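# Hang the ball-filled shallow basket on the peg

## Task

Lift the shallow basket by its cord loop and hang it on the peg of the stand, keeping it as close to level as you can. The task counts as failed unless all balls are still inside the basket at the end. Nothing may fall off the table or be left lying off it.

## Robot and tools

Robot and frame. Two arms, left_arm and right_arm, each with a two-finger gripper and its own wrist camera. The scene frame has its origin at table-top height, halfway between the two nominal arm bases. +x points out over the table, +z points up, and left_arm is on the +y side. These arm names do not match image left and right. Calibrated base positions: left_arm at (-0.031, +0.343, 0) m and right_arm at (-0.002, -0.337, 0) m, both turned only slightly about z. A camera stand is fixed to the floor behind the arms. On each gripper, the fingers point along its own +z axis and close along its y axis. end_effector_position is the spot between the finger pads, just under 1 cm behind the tips. Loose objects can occasionally get nudged by outside pushes.

execute_actions(actions, cameras). actions is a list of actions. Each action is a table of 1 to 15 rows, and each row is one control step of 1/30 s. If a table has fewer than 15 rows, its last row is repeated to fill it. Every row has exactly 14 numbers, each between -1 and 1, even when only one arm moves: left_arm dx, dy, dz, rx, ry, rz, opening, then the same seven for right_arm. The six pose numbers are offsets, not poses. They are measured from that arm's Hand target as it stood when the action began, along that Hand target's own axes. Every row counts from that same starting point, not from the row before it. Sending the same offset again moves the arm further. Scale: 1.0 equals 0.6 m or 180 degrees. rx, ry, rz together form a single rotation vector. Sending all six as 0 re-commands the current Hand target. Opening is an absolute setting, not an offset: +1 is fully open (about 87 mm between pads), +0.5 about 69 mm, 0 about 43 mm, -0.5 about 18 mm, and -1 closed. A 0 in the opening slot is itself a command, so to leave a gripper unchanged, resend its current value. cameras lists camera names, or ["all"] or []. An empty actions list returns the state along with all images.

move(target, speed, blend, opening_speed, blocking, cameras). target is either one 14-number row laid out as above, or a list of up to 15 such rows. Every row is an offset from the same starting Hand targets, not from the previous row, with the same axes and scale. The gripper follows a straight path and turns the shorter way. speed is the top speed in m/s, from 0.002 to 2.9, default 0.25. It can be one number or one per target, and rotation is capped at twice that value in rad/s. blend is a corner-rounding radius in metres; 0 means a full stop at each target. opening_speed is how fast the gripper setting changes, in units per second on the -1..1 scale, minimum 0.2. A path lasts between 0.5 s and 10 s. blocking=false returns after about 0.5 s while the motion keeps running. Paths do not avoid obstacles or the other arm. A gripper trails its path, more so when fast or when the arm is nearly straight. Route around an arm's own base rather than close past it. The result ends with a move: line giving the outcome (done, off_target, moving, held, fault) and any limits that acted: limits=paced means the pose was clipped, limits=held means steps were held back.

wait(seconds): 0 to 10 s, during which the arms keep their last command. stop(): brakes a running move. zoom_image(camera, region): region is [x0, y0, x1, y1] in pixels of that camera's latest image, at most 504 by 504. read_manual(section): licence text only. finished_scene(scene): ends the current scene, given its number, and cannot be undone.

Cameras, each 896x504: cam_head_left, cam_head_right, cam_high, cam_low, cam_left_wrist, cam_right_wrist. Pinhole-plus-distortion calibrations are supplied, accurate to millimetres or a few degrees. A wrist camera's image may lag slightly while its arm moves.

Results. end_effector_position (m) and end_effector_quat_wxyz are in the scene frame and can be off by a few cm. Hand target is the last commanded pose after clipping, and the next offsets start from it. The gripper often comes to rest short of the Hand target. Waiting does not close that gap, but another action, even all zeros, asks for it again. If the gap remains, command the missing distance. Each control step, orientation is clipped to within 40 degrees of the measured orientation. Weight and friction can leave the hand low or tilted, so check position and tilt after each move and correct them. Tool commands shows the present gripper commands. grip_measured is reported on the same -1..1 scale. In Joint positions, the gripper's last number runs from 0 (closed) to 1 (open). Joint velocities may simply read "within noise". Joint torques include the arm's own weight, and joints 1 to 3 wrap at ±28 N m.

Gripping. Note the grip_measured value at first contact, then command about 0.04 below it for a firm hold, or less for a lighter one. Each finger pad pushes with roughly 20 N at most.

Avoid. Collisions or squeezing between the two arms, including one gripper closing on the other's fingers. Hard hits on fixed or heavy objects. Dropping or releasing parts while they are moving. Objects falling off the table. Strain on a wrist camera's cable. A blocked arm keeps pushing, so command its target back past the gripper to relieve it. Long stretched-out holds and pushes toward unreachable poses heat the motors. MOTOR HOT appears at 75 °C. At 90 °C the arm folds and stops working, and at 100 °C it goes limp.

Each tool is called after ">>>" as a command line: name --argument value for each argument, lists and objects as JSON in quotes; but a table of rows of numbers goes row by row, as --pt "numbers of a row", without its own name.

## Session

>>> execute_actions --actions '[]'

Scene clock: 0.00 s.
left_arm: end_effector_position=(+0.3453, +0.3205, +0.0421) grip_measured=+0.976 end_effector_quat_wxyz=(+0.549, -0.002, +0.836, -0.008) | right_arm: end_effector_position=(+0.3672, -0.3384, +0.0383) grip_measured=+1.000 end_effector_quat_wxyz=(+0.555, +0.014, +0.832, -0.003)
Joint positions: left_arm=[-0.053 1.525 0.384 0.732 -0.071 -0.048 0.988] | right_arm=[-0.01 1.521 0.336 0.789 0.024 0.022 1]
Joint velocities: within noise
Joint torques (N m): no reading
Heat: left arm: 36 °C; right arm: 32 °C.
Hand target: left_arm +0.3502, +0.3200, +0.0504; +0.560, -0.003, +0.829, -0.009 | right_arm +0.3699, -0.3384, +0.0427; +0.560, +0.014, +0.829, -0.003
Tool commands: left_gripper/opening=+1.0 right_gripper/opening=+1.0

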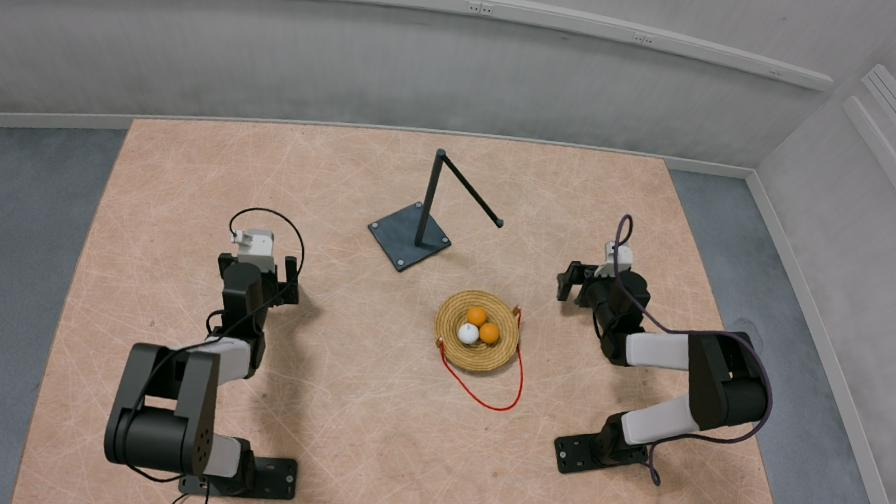

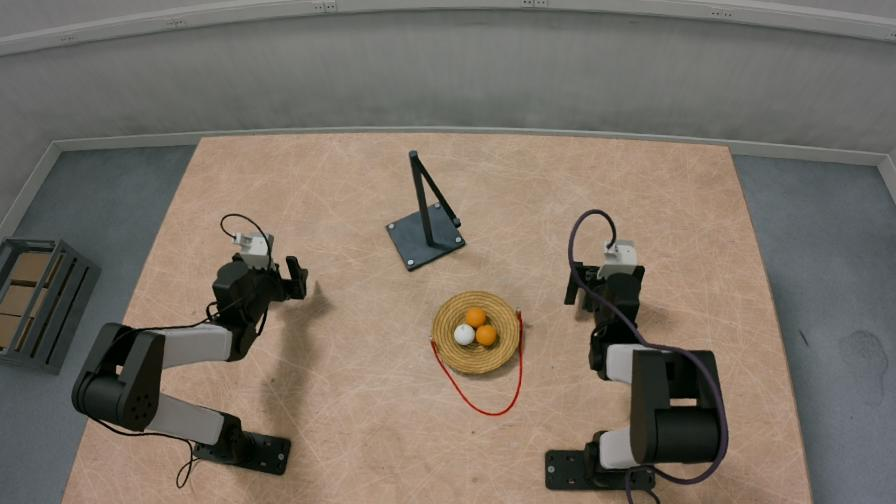

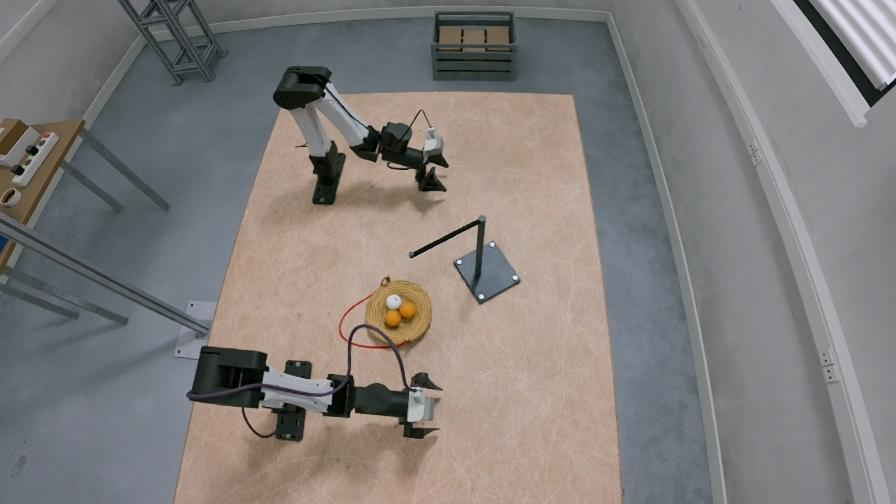

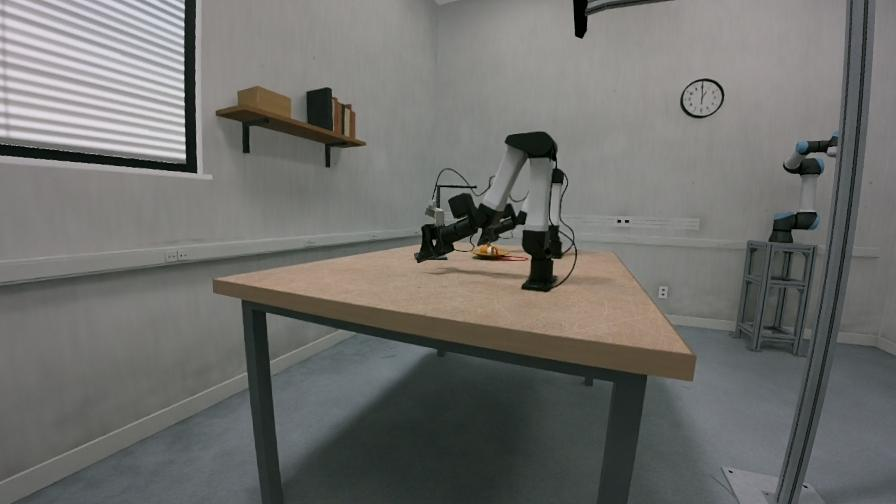

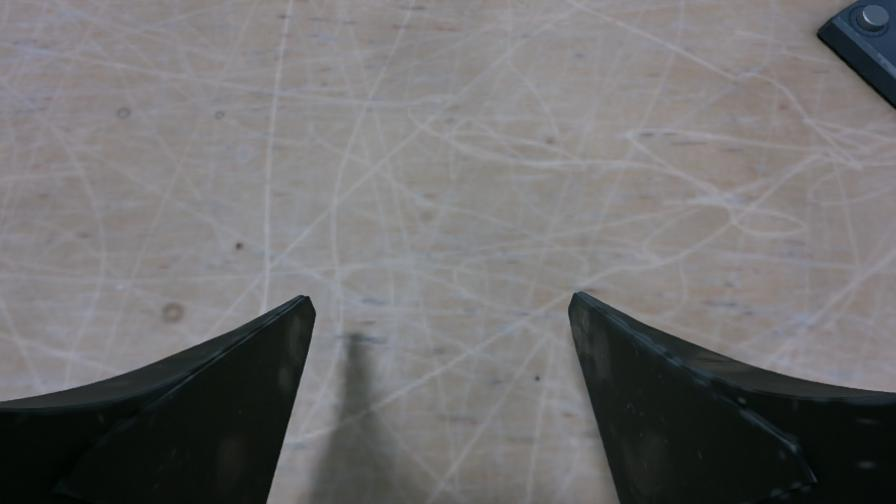

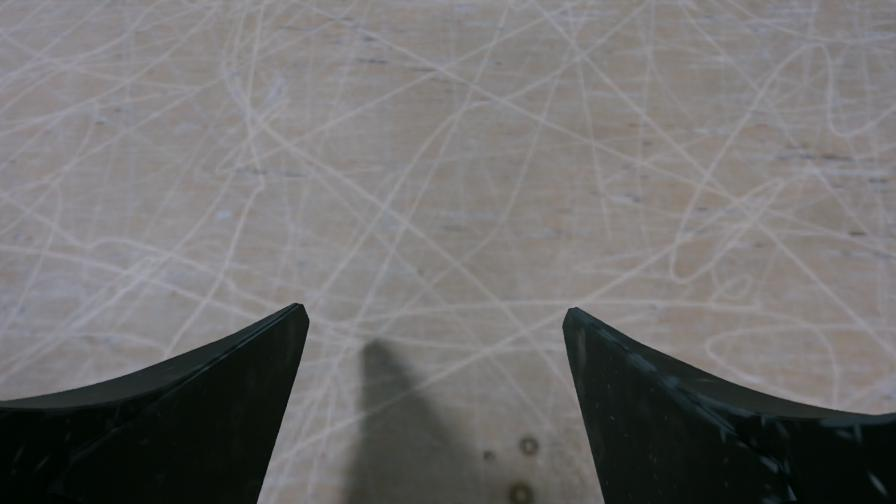

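>>> zoom_image --camera "cam_head_left" --region '[340, 130, 560, 430]'

>>> zoom_image --camera "cam_head_right" --region '[360, 130, 560, 430]'

>>> zoom_image --camera "cam_high" --region '[320, 190, 540, 370]'

>>> zoom_image --camera "cam_low" --region '[400, 160, 600, 290]'

Scaled by 1.680 from the camera's 896x504 image, which has a finer 1280x720 frame.

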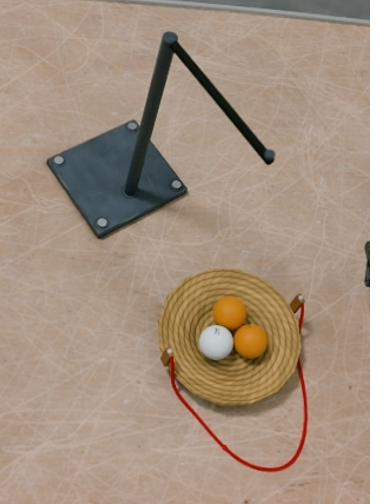

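Scaled by 1.680 from the camera's 896x504 image, which has a finer 1280x720 frame.

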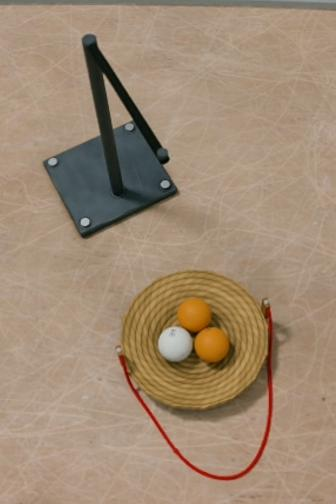

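Scaled by 2.291 from the camera's 896x504 image, which has a finer 1280x720 frame.

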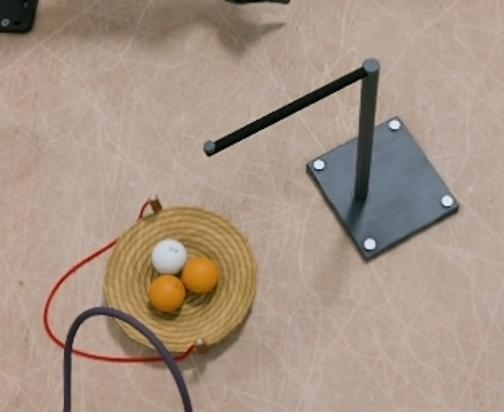

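Scaled by 2.520 from the camera's 896x504 image, which has a finer 1280x720 frame.

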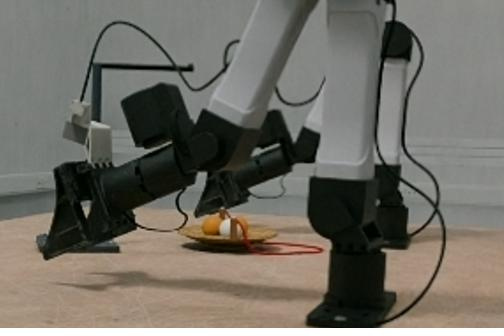

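>>> zoom_image --camera "cam_head_left" --region '[425, 280, 545, 420]'

>>> zoom_image --camera "cam_head_right" --region '[420, 280, 540, 420]'

>>> zoom_image --camera "cam_head_left" --region '[400, 140, 520, 260]'

>>> zoom_image --camera "cam_low" --region '[430, 175, 550, 275]'

Scaled by 3.600 from the camera's 896x504 image, which has a finer 1280x720 frame.

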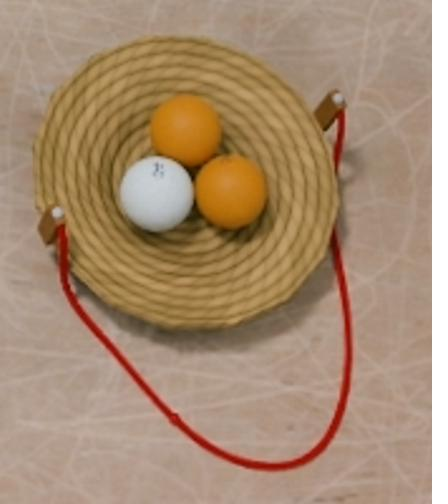

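Scaled by 3.600 from the camera's 896x504 image, which has a finer 1280x720 frame.

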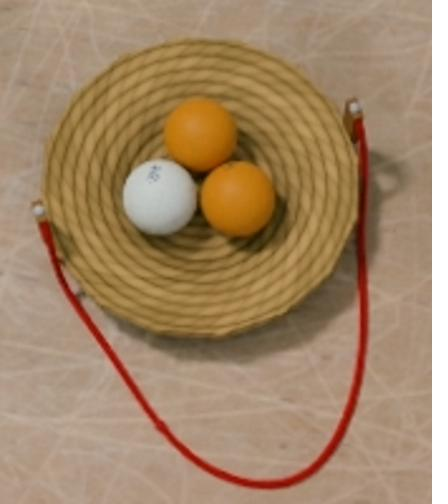

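Scaled by 4.200 from the camera's 896x504 image, which has a finer 1280x720 frame.

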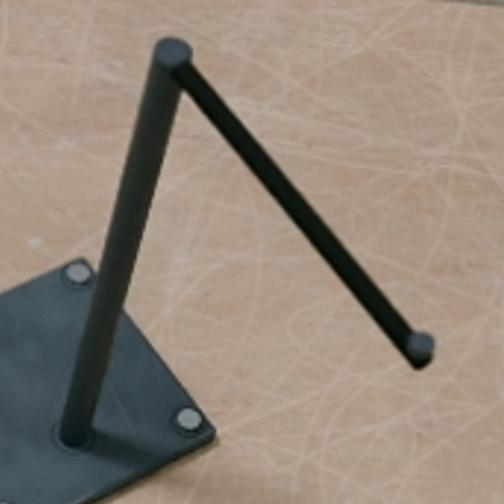

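Scaled by 4.200 from the camera's 896x504 image, which has a finer 1280x720 frame.

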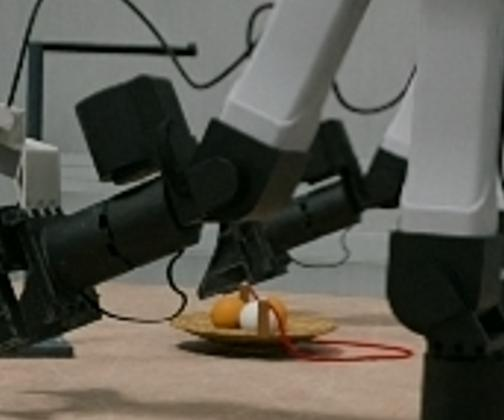

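>>> zoom_image --camera "cam_head_left" --region '[430, 330, 530, 420]'

>>> zoom_image --camera "cam_high" --region '[330, 265, 450, 355]'

Scaled by 5.040 from the camera's 896x504 image, which has a finer 1280x720 frame.

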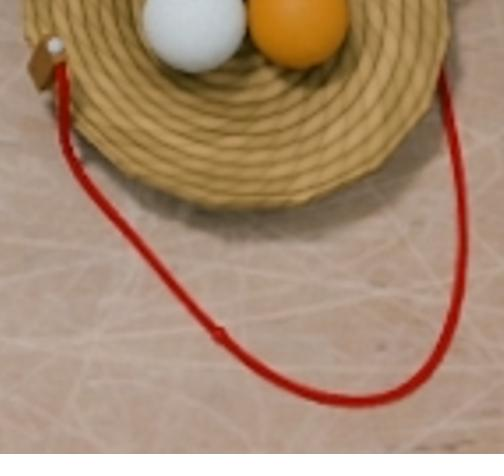

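Scaled by 4.200 from the camera's 896x504 image, which has a finer 1280x720 frame.

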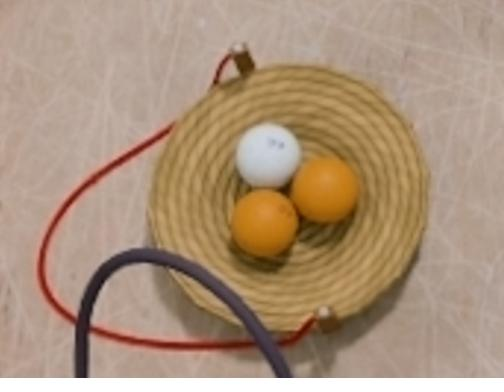

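>>> move --pt "-0.1847 -0.2052 -0.1992 0.1136 0.1059 0.1384 -0.3 0 0 0 0 0 0 1" --pt "0.0777 -0.7577 -0.467 0.2840 0.2648 0.3459 -0.3 0 0 0 0 0 0 1" --blend '[0.08,0]' --speed 0.3 --cameras '["all"]'

Scene clock: 345.87 s.
left_arm: end_effector_position=(+0.0695, -0.1289, +0.1184) grip_measured=-0.300 end_effector_quat_wxyz=(+0.091, +0.623, +0.774, -0.069) | right_arm: end_effector_position=(+0.3672, -0.3384, +0.0383) grip_measured=+1.000 end_effector_quat_wxyz=(+0.555, +0.014, +0.832, -0.003)
Joint positions: left_arm=[-1.328 2.574 2.808 -1.577 -0.009 -0.008 0.35] | right_arm=[-0.01 1.521 0.336 0.789 0.024 0.022 1]
Joint torques (N m): left_arm=[0.03 -12.23 7.84 0.6 0.18 -0.16] | right_arm=[-0.08 -3.96 5 1.77 0.04 0]
Heat: left arm: 41 °C; right arm: 34 °C.
Hand target: left_arm +0.0707, -0.1321, +0.1196; +0.081, +0.626, +0.773, -0.065 | right_arm +0.3699, -0.3384, +0.0427; +0.560, +0.014, +0.829, -0.003
Off the commanded pose: left_arm 0.004 m, 1 deg | right_arm 0.005 m, 1 deg.
joint sent to its limit (left arm) — joint 4 (wrist pitch), lower limit. The joint targets still meet the commanded pose.
move: done
camera_calibration:
cam_left_wrist: T_world_to_cam=[[-0.976033, -0.216511, 0.0219841, 0.0341914], [-0.160213, 0.783239, 0.600723, 0.0612401], [-0.147282, 0.582803, -0.799155, 0.322381], [0, 0, 0, 1]] pos_world=[0.0906643, -0.228447, 0.220092]

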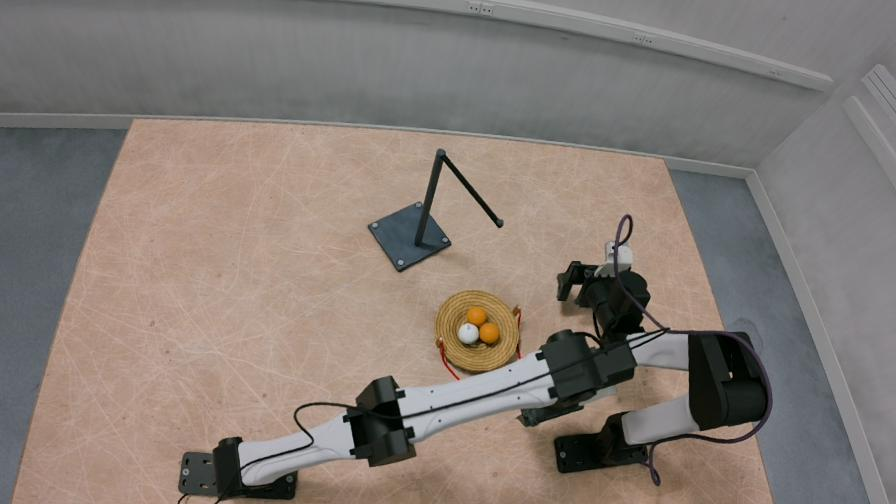

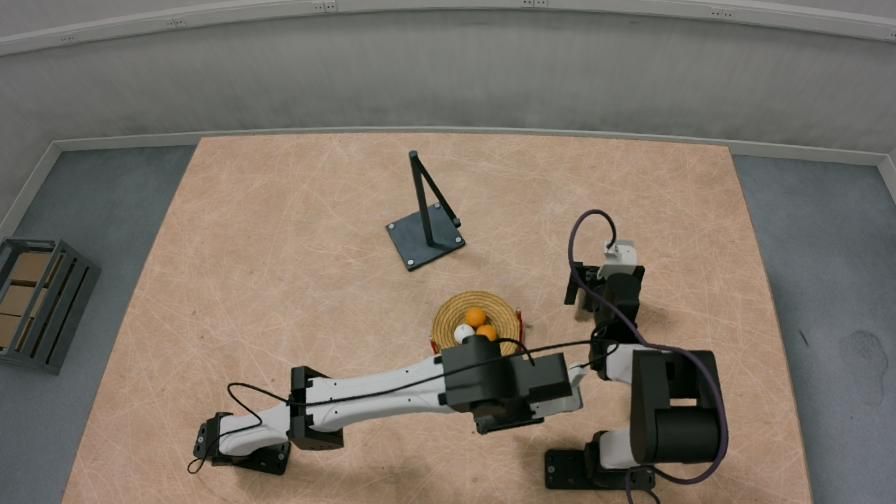

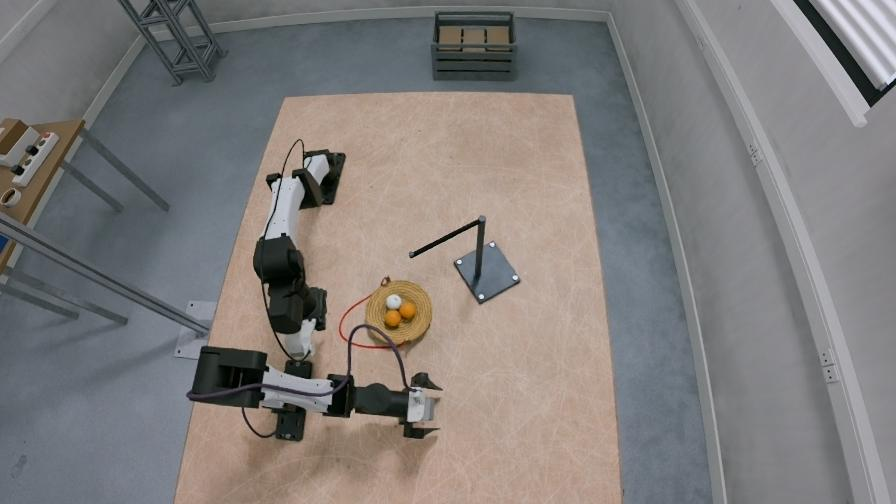

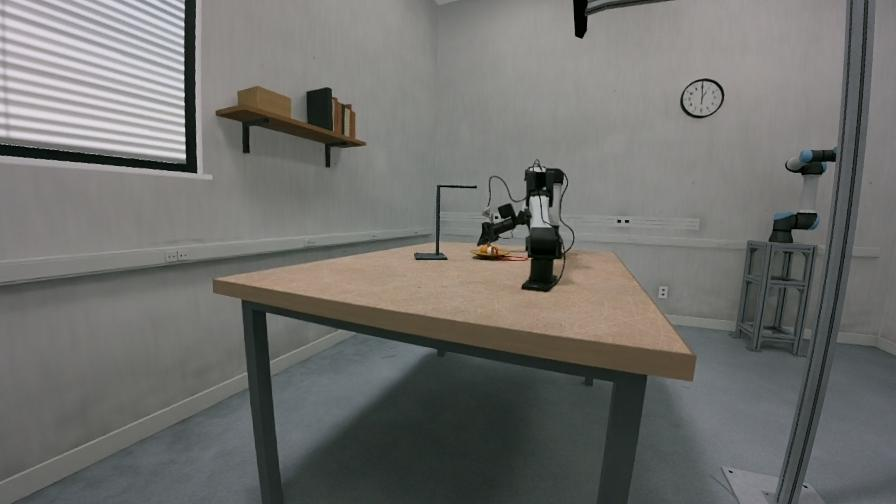

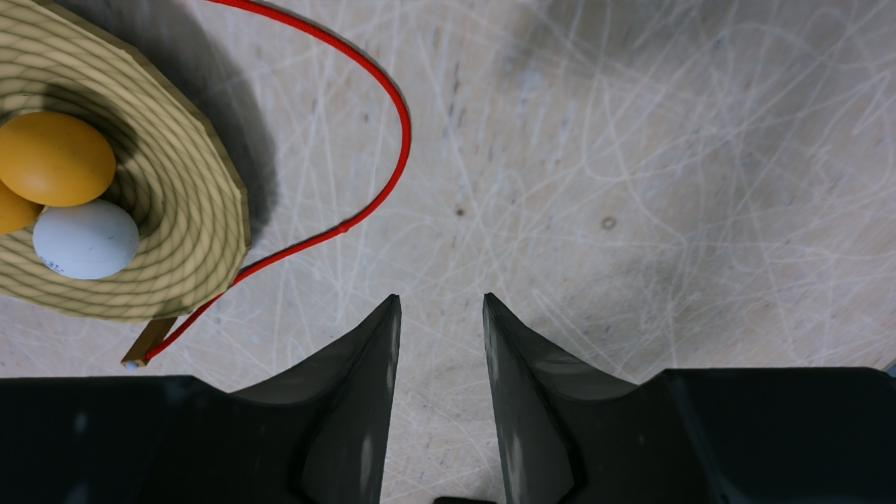

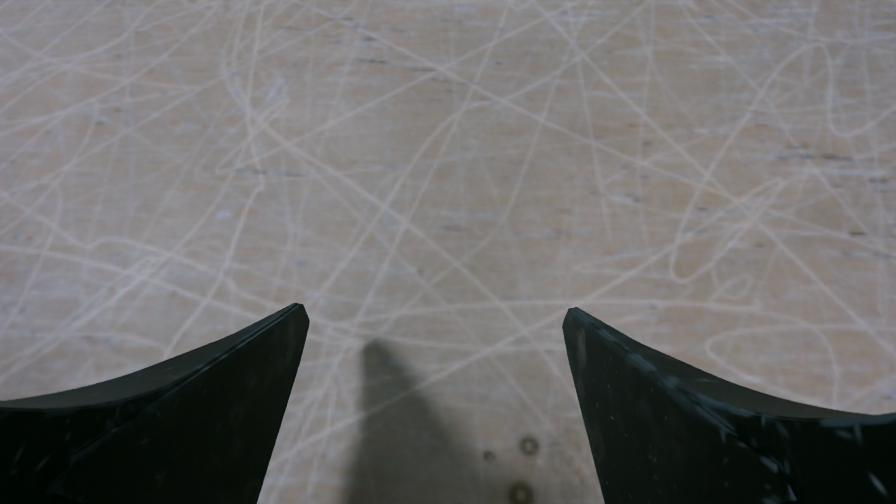

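>>> move --target '[0.0135,0.0285,0.1477,0.0029,-0.0167,0.0136,-0.3,0,0,0,0,0,0,1]' --speed 0.15 --cameras '["cam_left_wrist","cam_head_left","cam_high"]'

Scene clock: 389.10 s.
left_arm: end_effector_position=(+0.0861, -0.1306, +0.0157) grip_measured=-0.300 end_effector_quat_wxyz=(+0.078, +0.641, +0.761, -0.062) | right_arm: end_effector_position=(+0.3672, -0.3384, +0.0383) grip_measured=+1.000 end_effector_quat_wxyz=(+0.555, +0.014, +0.832, -0.003)
Joint positions: left_arm=[-1.296 2.476 2.204 -1.1 0.008 0.067 0.35] | right_arm=[-0.01 1.521 0.336 0.789 0.024 0.022 1]
Joint torques (N m): left_arm=[0.42 -17.58 4.53 0.96 0.21 -0.16] | right_arm=[-0.06 -4.04 5.05 1.76 0.04 0.01]
Heat: left arm: 39 °C; right arm: 34 °C.
Hand target: left_arm +0.0897, -0.1388, +0.0314; +0.100, +0.641, +0.757, -0.084 | right_arm +0.3699, -0.3384, +0.0427; +0.560, +0.014, +0.829, -0.003
Off the commanded pose: left_arm 0.018 m, 4 deg | right_arm 0.005 m, 1 deg.
move: off_target (left_arm)
camera_calibration:
cam_left_wrist: T_world_to_cam=[[-0.984627, -0.173217, 0.0224891, 0.0587522], [-0.121454, 0.771476, 0.624559, 0.121601], [-0.125534, 0.612226, -0.780654, 0.24543], [0, 0, 0, 1]] pos_world=[0.103428, -0.233894, 0.114327]
Images, in order (width x height): cam_head_left 896x504, cam_high 896x504, cam_left_wrist 896x504.

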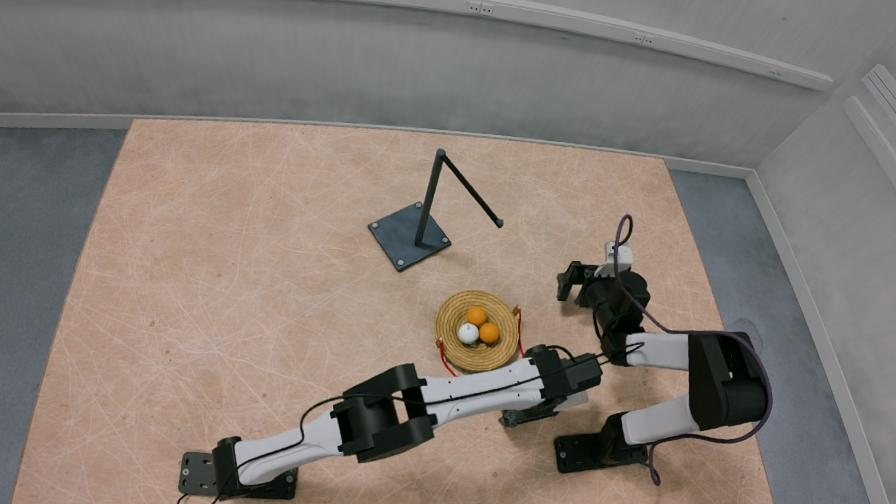

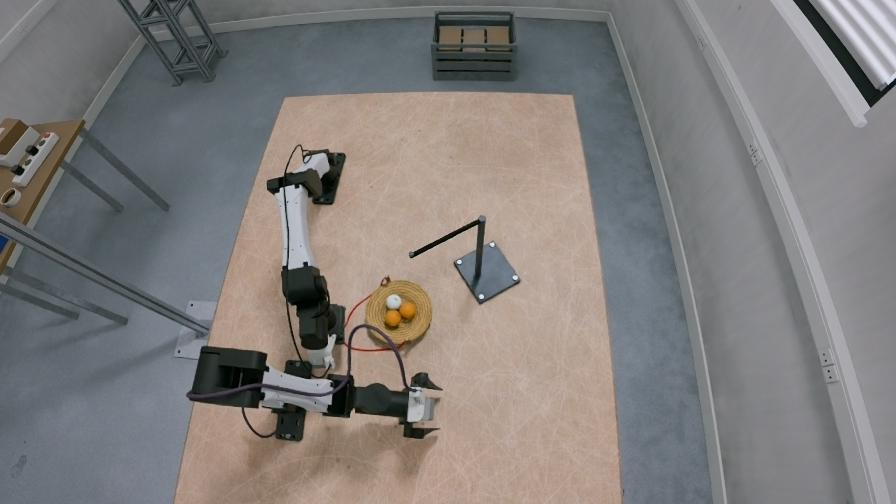

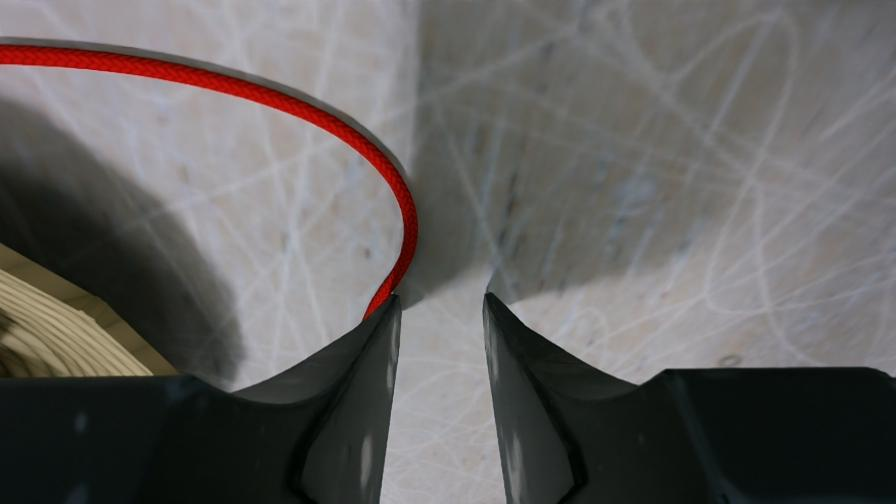

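>>> zoom_image --camera "cam_left_wrist" --region '[250, 120, 600, 420]'

>>> zoom_image --camera "cam_head_left" --region '[420, 280, 620, 440]'

>>> zoom_image --camera "cam_high" --region '[270, 260, 450, 400]'

Scaled by 1.440 from the camera's 896x504 image, which has a finer 1280x720 frame.

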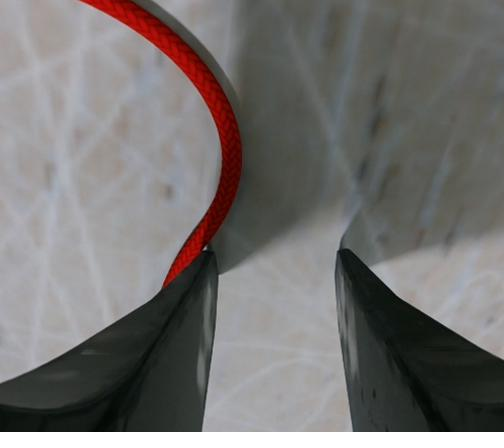

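Scaled by 2.520 from the camera's 896x504 image, which has a finer 1280x720 frame.

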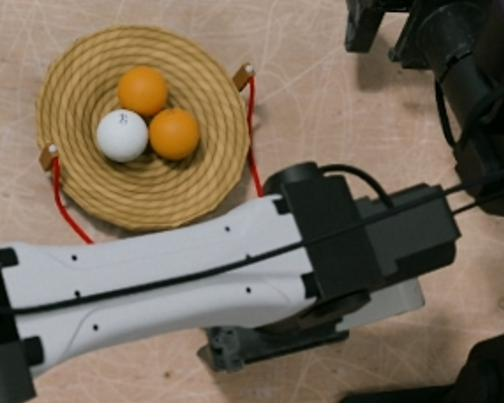

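Scaled by 2.800 from the camera's 896x504 image, which has a finer 1280x720 frame.

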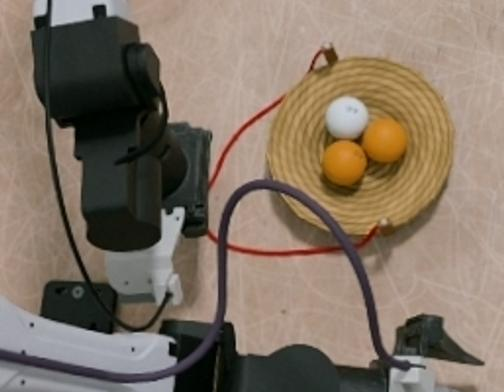

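>>> move --target '[0,0,-0.1,0,0,0,-0.3,0,0,0,0,0,0,1]' --speed 0.1 --cameras '["cam_left_wrist","cam_high"]'

Scene clock: 430.00 s.
left_arm: end_effector_position=(+0.0822, -0.1160, +0.0593) grip_measured=-0.300 end_effector_quat_wxyz=(+0.073, +0.643, +0.760, -0.060) | right_arm: end_effector_position=(+0.3672, -0.3384, +0.0383) grip_measured=+1.000 end_effector_quat_wxyz=(+0.555, +0.014, +0.832, -0.003)
Joint positions: left_arm=[-1.296 2.406 2.252 -1.228 0.011 0.07 0.35] | right_arm=[-0.01 1.521 0.336 0.789 0.024 0.022 1]
Joint torques (N m): left_arm=[0.39 -17.46 8.65 0.55 0.17 -0.15] | right_arm=[-0.05 -4 5.07 1.78 0.04 0.01]
Heat: left arm: 51 °C; right arm: 34 °C.
Hand target: left_arm +0.0870, -0.1234, +0.0893; +0.100, +0.641, +0.757, -0.084 | right_arm +0.3699, -0.3384, +0.0427; +0.560, +0.014, +0.829, -0.003
Off the commanded pose: left_arm 0.031 m, 4 deg | right_arm 0.005 m, 1 deg.
move: off_target (left_arm)
camera_calibration:
cam_left_wrist: T_world_to_cam=[[-0.98519, -0.169564, 0.0254576, 0.0566108], [-0.115557, 0.76629, 0.632018, 0.0811163], [-0.126675, 0.619716, -0.774535, 0.270669], [0, 0, 0, 1]] pos_world=[0.099433, -0.220298, 0.156935]
Images, in order (width x height): cam_high 896x504, cam_left_wrist 896x504.

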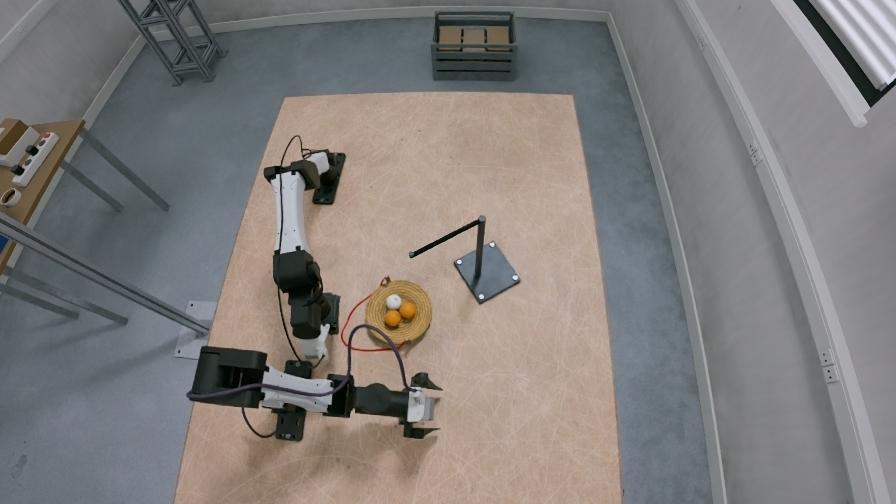

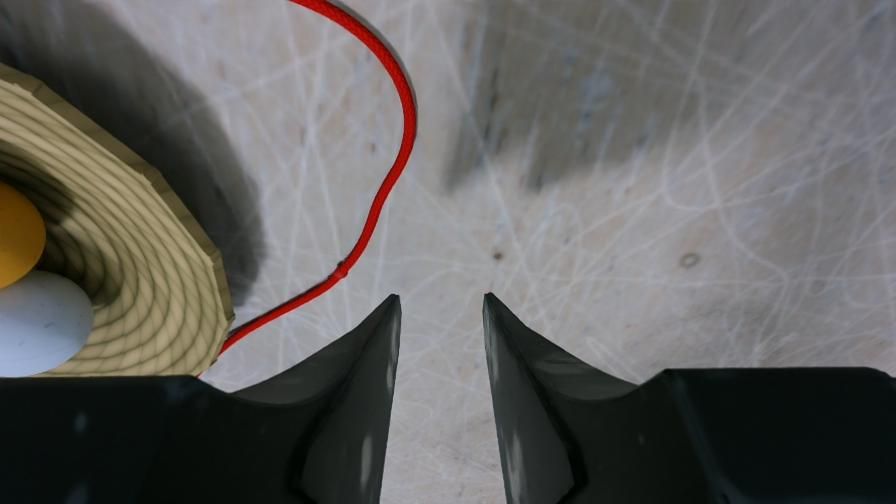

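>>> move --target '[-0.0492,0.0172,0.0465,0.0086,0,0.0322,-0.1,0,0,0,0,0,0,1]' --speed 0.1 --cameras '["cam_left_wrist"]'

Scene clock: 465.63 s.
left_arm: end_effector_position=(+0.1007, -0.1563, +0.0656) grip_measured=-0.100 end_effector_quat_wxyz=(+0.107, +0.670, +0.729, -0.090) | right_arm: end_effector_position=(+0.3672, -0.3384, +0.0383) grip_measured=+1.000 end_effector_quat_wxyz=(+0.555, +0.014, +0.832, -0.003)
Joint positions: left_arm=[-1.278 2.578 2.588 -1.302 0.036 0.165 0.45] | right_arm=[-0.01 1.521 0.336 0.789 0.024 0.022 1]
Joint torques (N m): left_arm=[-0.17 -15.02 5.63 0.76 0.11 -0.28] | right_arm=[-0.06 -4.04 5.01 1.78 0.03 0.01]
Heat: left arm: 59 °C; right arm: 34 °C.
Hand target: left_arm +0.1009, -0.1571, +0.0694; +0.111, +0.669, +0.729, -0.093 (not the last commanded pose) | right_arm +0.3699, -0.3384, +0.0427; +0.560, +0.014, +0.829, -0.003
Off the commanded pose: left_arm 0.005 m, 2 deg | right_arm 0.005 m, 1 deg.
move: held (left_arm; a check stopped the path); limits=held
pose unreachable (left arm): on one or more control steps of this call, first in action 0 (counted from 0), this arm could not follow its commanded pose, so it was not sent that pose on those steps. It may still have moved: this result reports where it is.
cause: moving toward the commanded pose would bring a part of the arm too close to another arm (this arm's wrist camera and the right arm's wrist (the part past joint 4), along the way the arms are being sent, or toward where that arm still pushes).
camera_calibration:
cam_left_wrist: T_world_to_cam=[[-0.996016, -0.0874645, 0.0173995, 0.0824359], [-0.0628812, 0.827161, 0.558436, 0.119216], [-0.0632355, 0.555117, -0.829365, 0.290036], [0, 0, 0, 1]] pos_world=[0.107944, -0.252404, 0.172537]
Images, in order (width x height): cam_left_wrist 896x504.

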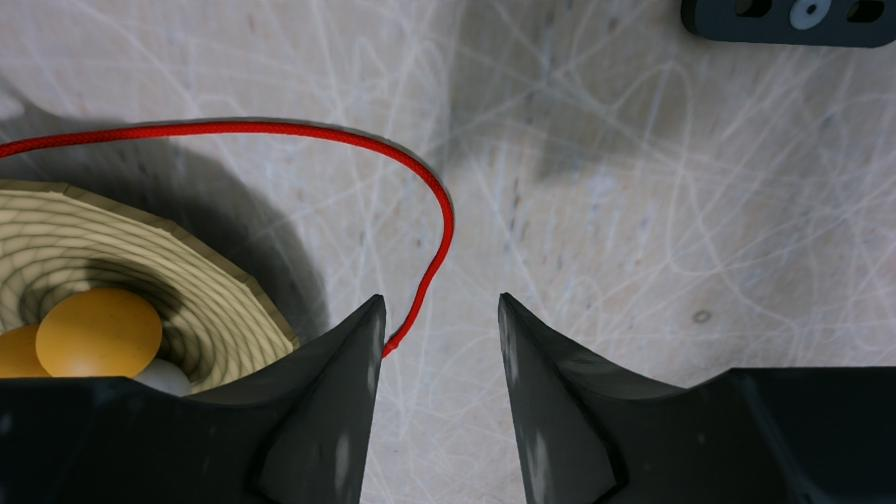

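>>> move --target '[0,0,0,0,0,0,-0.1,-0.06,-0.437,-0.3295,0.309,0,0.1243,1]' --speed 0.4 --cameras '["cam_left_wrist","cam_high"]'

Scene clock: 477.47 s.
left_arm: end_effector_position=(+0.1007, -0.1563, +0.0656) grip_measured=-0.100 end_effector_quat_wxyz=(+0.107, +0.670, +0.729, -0.090) | right_arm: end_effector_position=(+0.1918, -0.5915, +0.1371) grip_measured=+1.000 end_effector_quat_wxyz=(+0.473, +0.418, +0.724, -0.279)
Joint positions: left_arm=[-1.278 2.578 2.588 -1.302 0.036 0.165 0.45] | right_arm=[-0.824 0.935 0.492 0.023 0.226 0.091 1]
Joint torques (N m): left_arm=[-0.2 -15.02 5.6 0.78 0.08 -0.28] | right_arm=[-0.66 -0.61 8.59 1.69 0.14 0.18]
Heat: left arm: 55 °C; right arm: 35 °C.
Hand target: left_arm +0.1009, -0.1571, +0.0694; +0.111, +0.669, +0.729, -0.093 | right_arm +0.1930, -0.5971, +0.1468; +0.479, +0.426, +0.714, -0.282
Off the commanded pose: left_arm 0.004 m, 1 deg | right_arm 0.011 m, 2 deg.
move: off_target (right_arm)
camera_calibration:
cam_left_wrist: T_world_to_cam=[[-0.996016, -0.0874645, 0.0173995, 0.0824359], [-0.0628812, 0.827161, 0.558436, 0.119216], [-0.0632355, 0.555117, -0.829365, 0.290036], [0, 0, 0, 1]] pos_world=[0.107944, -0.252404, 0.172537]
Images, in order (width x height): cam_high 896x504, cam_left_wrist 896x504.

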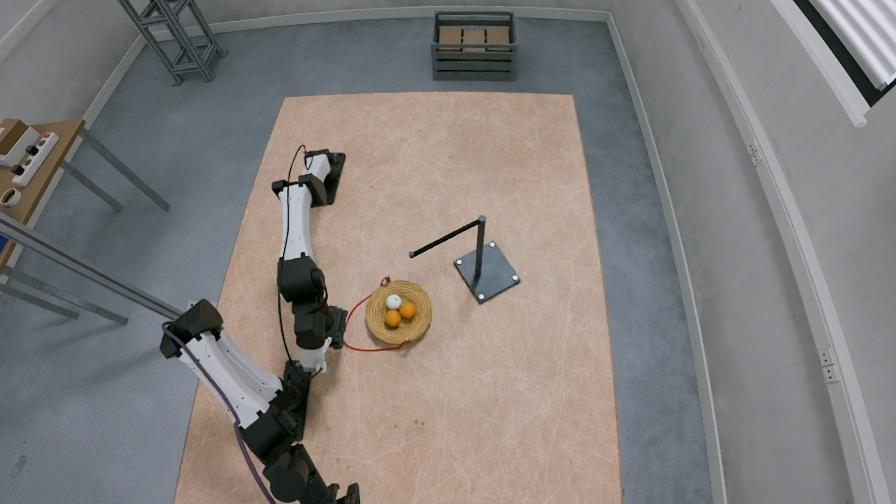

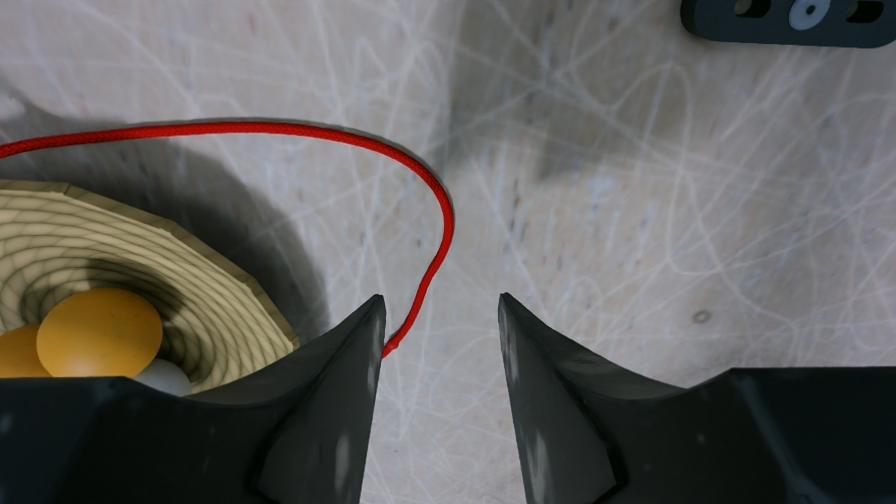

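>>> move --target '[0.0173,0,0.046,0.0159,0.016,0.0533,0.0,0,0,0,0,0,0,1]' --speed 0.1 --cameras '["cam_left_wrist"]'

Scene clock: 536.70 s.
left_arm: end_effector_position=(+0.1023, -0.1554, +0.0473) grip_measured=+0.000 end_effector_quat_wxyz=(+0.091, +0.728, +0.674, -0.085) | right_arm: end_effector_position=(+0.1918, -0.5914, +0.1369) grip_measured=+1.000 end_effector_quat_wxyz=(+0.473, +0.418, +0.724, -0.279)
Joint positions: left_arm=[-1.278 2.615 2.588 -1.302 0.063 0.326 0.5] | right_arm=[-0.824 0.935 0.492 0.023 0.226 0.091 1]
Joint torques (N m): left_arm=[-0.12 -13.09 5.72 0.69 0.23 -0.13] | right_arm=[-0.73 -0.66 8.62 1.7 0.14 0.18]
Heat: left arm: 51 °C; right arm: 43 °C.
Hand target: left_arm +0.1011, -0.1551, +0.0400; +0.083, +0.732, +0.671, -0.085 | right_arm +0.1930, -0.5971, +0.1468; +0.479, +0.426, +0.714, -0.282
Off the commanded pose: left_arm 0.007 m, 1 deg | right_arm 0.012 m, 2 deg.
move: off_target (right_arm)
camera_calibration:
cam_left_wrist: T_world_to_cam=[[-0.997204, 0.0741196, 0.0094695, 0.110021], [0.0656545, 0.808619, 0.584657, 0.111461], [0.0356773, 0.583644, -0.811225, 0.267858], [0, 0, 0, 1]] pos_world=[0.0928388, -0.254618, 0.151085]
Images, in order (width x height): cam_left_wrist 896x504.

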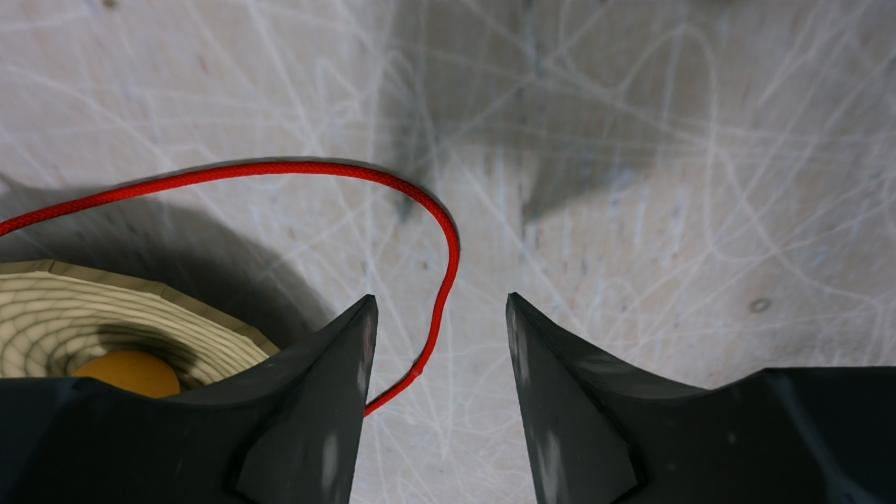

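>>> move --target '[0.0228,-0.0067,0.039,0,0,0,0.0,0,0,0,0,0,0,1]' --speed 0.05 --cameras '["cam_left_wrist"]'

Scene clock: 556.83 s.
left_arm: end_effector_position=(+0.0980, -0.1441, +0.0152) grip_measured=+0.000 end_effector_quat_wxyz=(+0.076, +0.730, +0.674, -0.078) | right_arm: end_effector_position=(+0.1918, -0.5914, +0.1369) grip_measured=+1.000 end_effector_quat_wxyz=(+0.473, +0.418, +0.724, -0.279)
Joint positions: left_arm=[-1.28 2.548 2.335 -1.149 0.066 0.327 0.5] | right_arm=[-0.824 0.935 0.492 0.023 0.226 0.091 1]
Joint torques (N m): left_arm=[-0.13 -15.23 3.58 0.95 0.15 -0.18] | right_arm=[-0.72 -0.62 8.58 1.7 0.16 0.17]
Heat: left arm: 54 °C; right arm: 44 °C.
Hand target: left_arm +0.0981, -0.1470, +0.0139; +0.083, +0.732, +0.671, -0.085 | right_arm +0.1930, -0.5971, +0.1468; +0.479, +0.426, +0.714, -0.282
Off the commanded pose: left_arm 0.003 m, 1 deg | right_arm 0.012 m, 2 deg.
move: off_target (right_arm)
camera_calibration:
cam_left_wrist: T_world_to_cam=[[-0.996785, 0.0767162, 0.0231118, 0.105285], [0.074908, 0.789948, 0.608581, 0.117448], [0.0284309, 0.608356, -0.793155, 0.239439], [0, 0, 0, 1]] pos_world=[0.089341, -0.246519, 0.116002]
Images, in order (width x height): cam_left_wrist 896x504.

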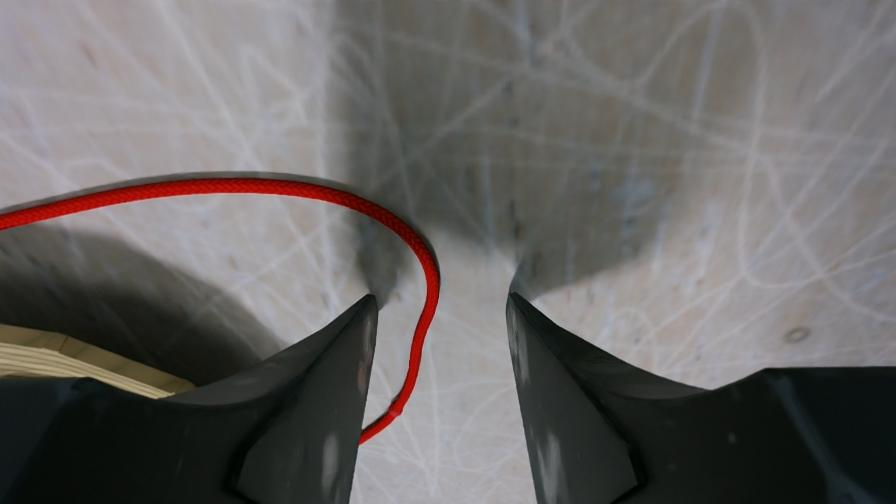

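>>> move --target '[-0.0082,0.0048,0.0065,0,0,0,0.0,0,0,0,0,0,0,1]' --speed 0.05 --cameras '["cam_left_wrist"]'

Scene clock: 577.77 s.
left_arm: end_effector_position=(+0.0982, -0.1448, +0.0162) grip_measured=+0.000 end_effector_quat_wxyz=(+0.077, +0.730, +0.674, -0.079) | right_arm: end_effector_position=(+0.1918, -0.5914, +0.1369) grip_measured=+1.000 end_effector_quat_wxyz=(+0.473, +0.418, +0.724, -0.279)
Joint positions: left_arm=[-1.28 2.548 2.339 -1.15 0.066 0.327 0.5] | right_arm=[-0.824 0.935 0.492 0.023 0.226 0.091 1]
Joint torques (N m): left_arm=[-0.05 -11.71 8.23 0.77 0.17 -0.18] | right_arm=[-0.73 -0.66 8.59 1.7 0.14 0.19]
Heat: left arm: 57 °C; right arm: 44 °C.
Hand target: left_arm +0.1005, -0.1530, +0.0113; +0.083, +0.732, +0.671, -0.085 | right_arm +0.1930, -0.5971, +0.1468; +0.479, +0.426, +0.714, -0.282
Off the commanded pose: left_arm 0.010 m, 1 deg | right_arm 0.012 m, 2 deg.
move: off_target (right_arm)
camera_calibration:
cam_left_wrist: T_world_to_cam=[[-0.996808, 0.0766876, 0.0222101, 0.10548], [0.0744107, 0.791538, 0.606573, 0.11762], [0.0289366, 0.60629, -0.794717, 0.240197], [0, 0, 0, 1]] pos_world=[0.089441, -0.246819, 0.1172]
Images, in order (width x height): cam_left_wrist 896x504.

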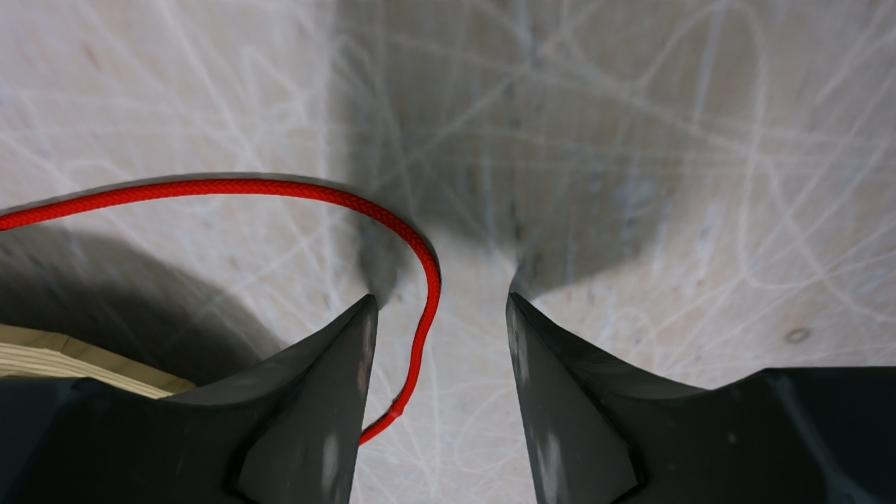

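>>> move --target '[-0.0075,0.003,0.0117,0,0,0,0.0,0,0,0,0,0,0,1]' --speed 0.05 --cameras '["cam_left_wrist"]'

Scene clock: 583.90 s.
left_arm: end_effector_position=(+0.0998, -0.1517, +0.0161) grip_measured=+0.000 end_effector_quat_wxyz=(+0.081, +0.730, +0.674, -0.081) | right_arm: end_effector_position=(+0.1918, -0.5914, +0.1369) grip_measured=+1.000 end_effector_quat_wxyz=(+0.473, +0.418, +0.724, -0.279)
Joint positions: left_arm=[-1.28 2.586 2.41 -1.175 0.067 0.327 0.5] | right_arm=[-0.824 0.935 0.492 0.023 0.226 0.091 1]
Joint torques (N m): left_arm=[-0.13 -11.25 7.88 0.86 0.17 -0.18] | right_arm=[-0.66 -0.64 8.59 1.7 0.15 0.18]
Heat: left arm: 56 °C; right arm: 45 °C.
Hand target: left_arm +0.1019, -0.1591, +0.0057; +0.084, +0.732, +0.671, -0.085 | right_arm +0.1930, -0.5971, +0.1468; +0.479, +0.426, +0.714, -0.282
Off the commanded pose: left_arm 0.013 m, 1 deg | right_arm 0.012 m, 2 deg.
move: off_target (left_arm, right_arm)
camera_calibration:
cam_left_wrist: T_world_to_cam=[[-0.996819, 0.0770492, 0.020367, 0.107738], [0.0738184, 0.796326, 0.600347, 0.123917], [0.0300375, 0.599941, -0.79948, 0.243259], [0, 0, 0, 1]] pos_world=[0.0909413, -0.25292, 0.117894]
Images, in order (width x height): cam_left_wrist 896x504.

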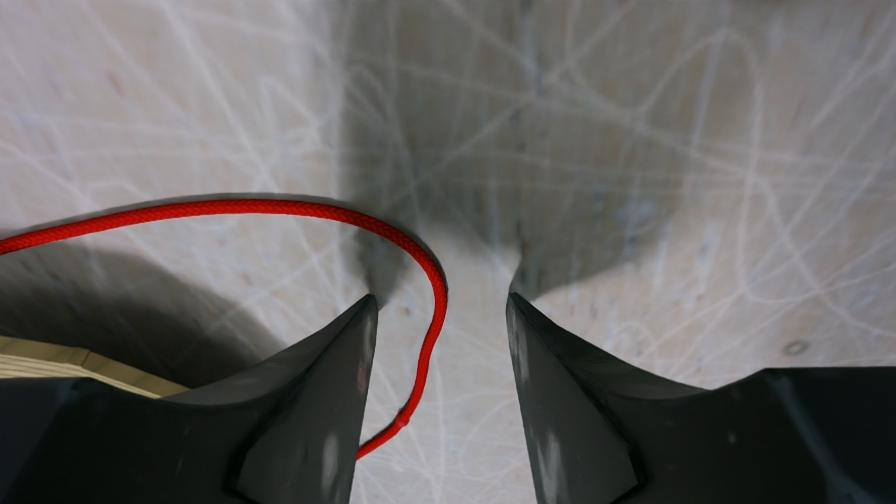

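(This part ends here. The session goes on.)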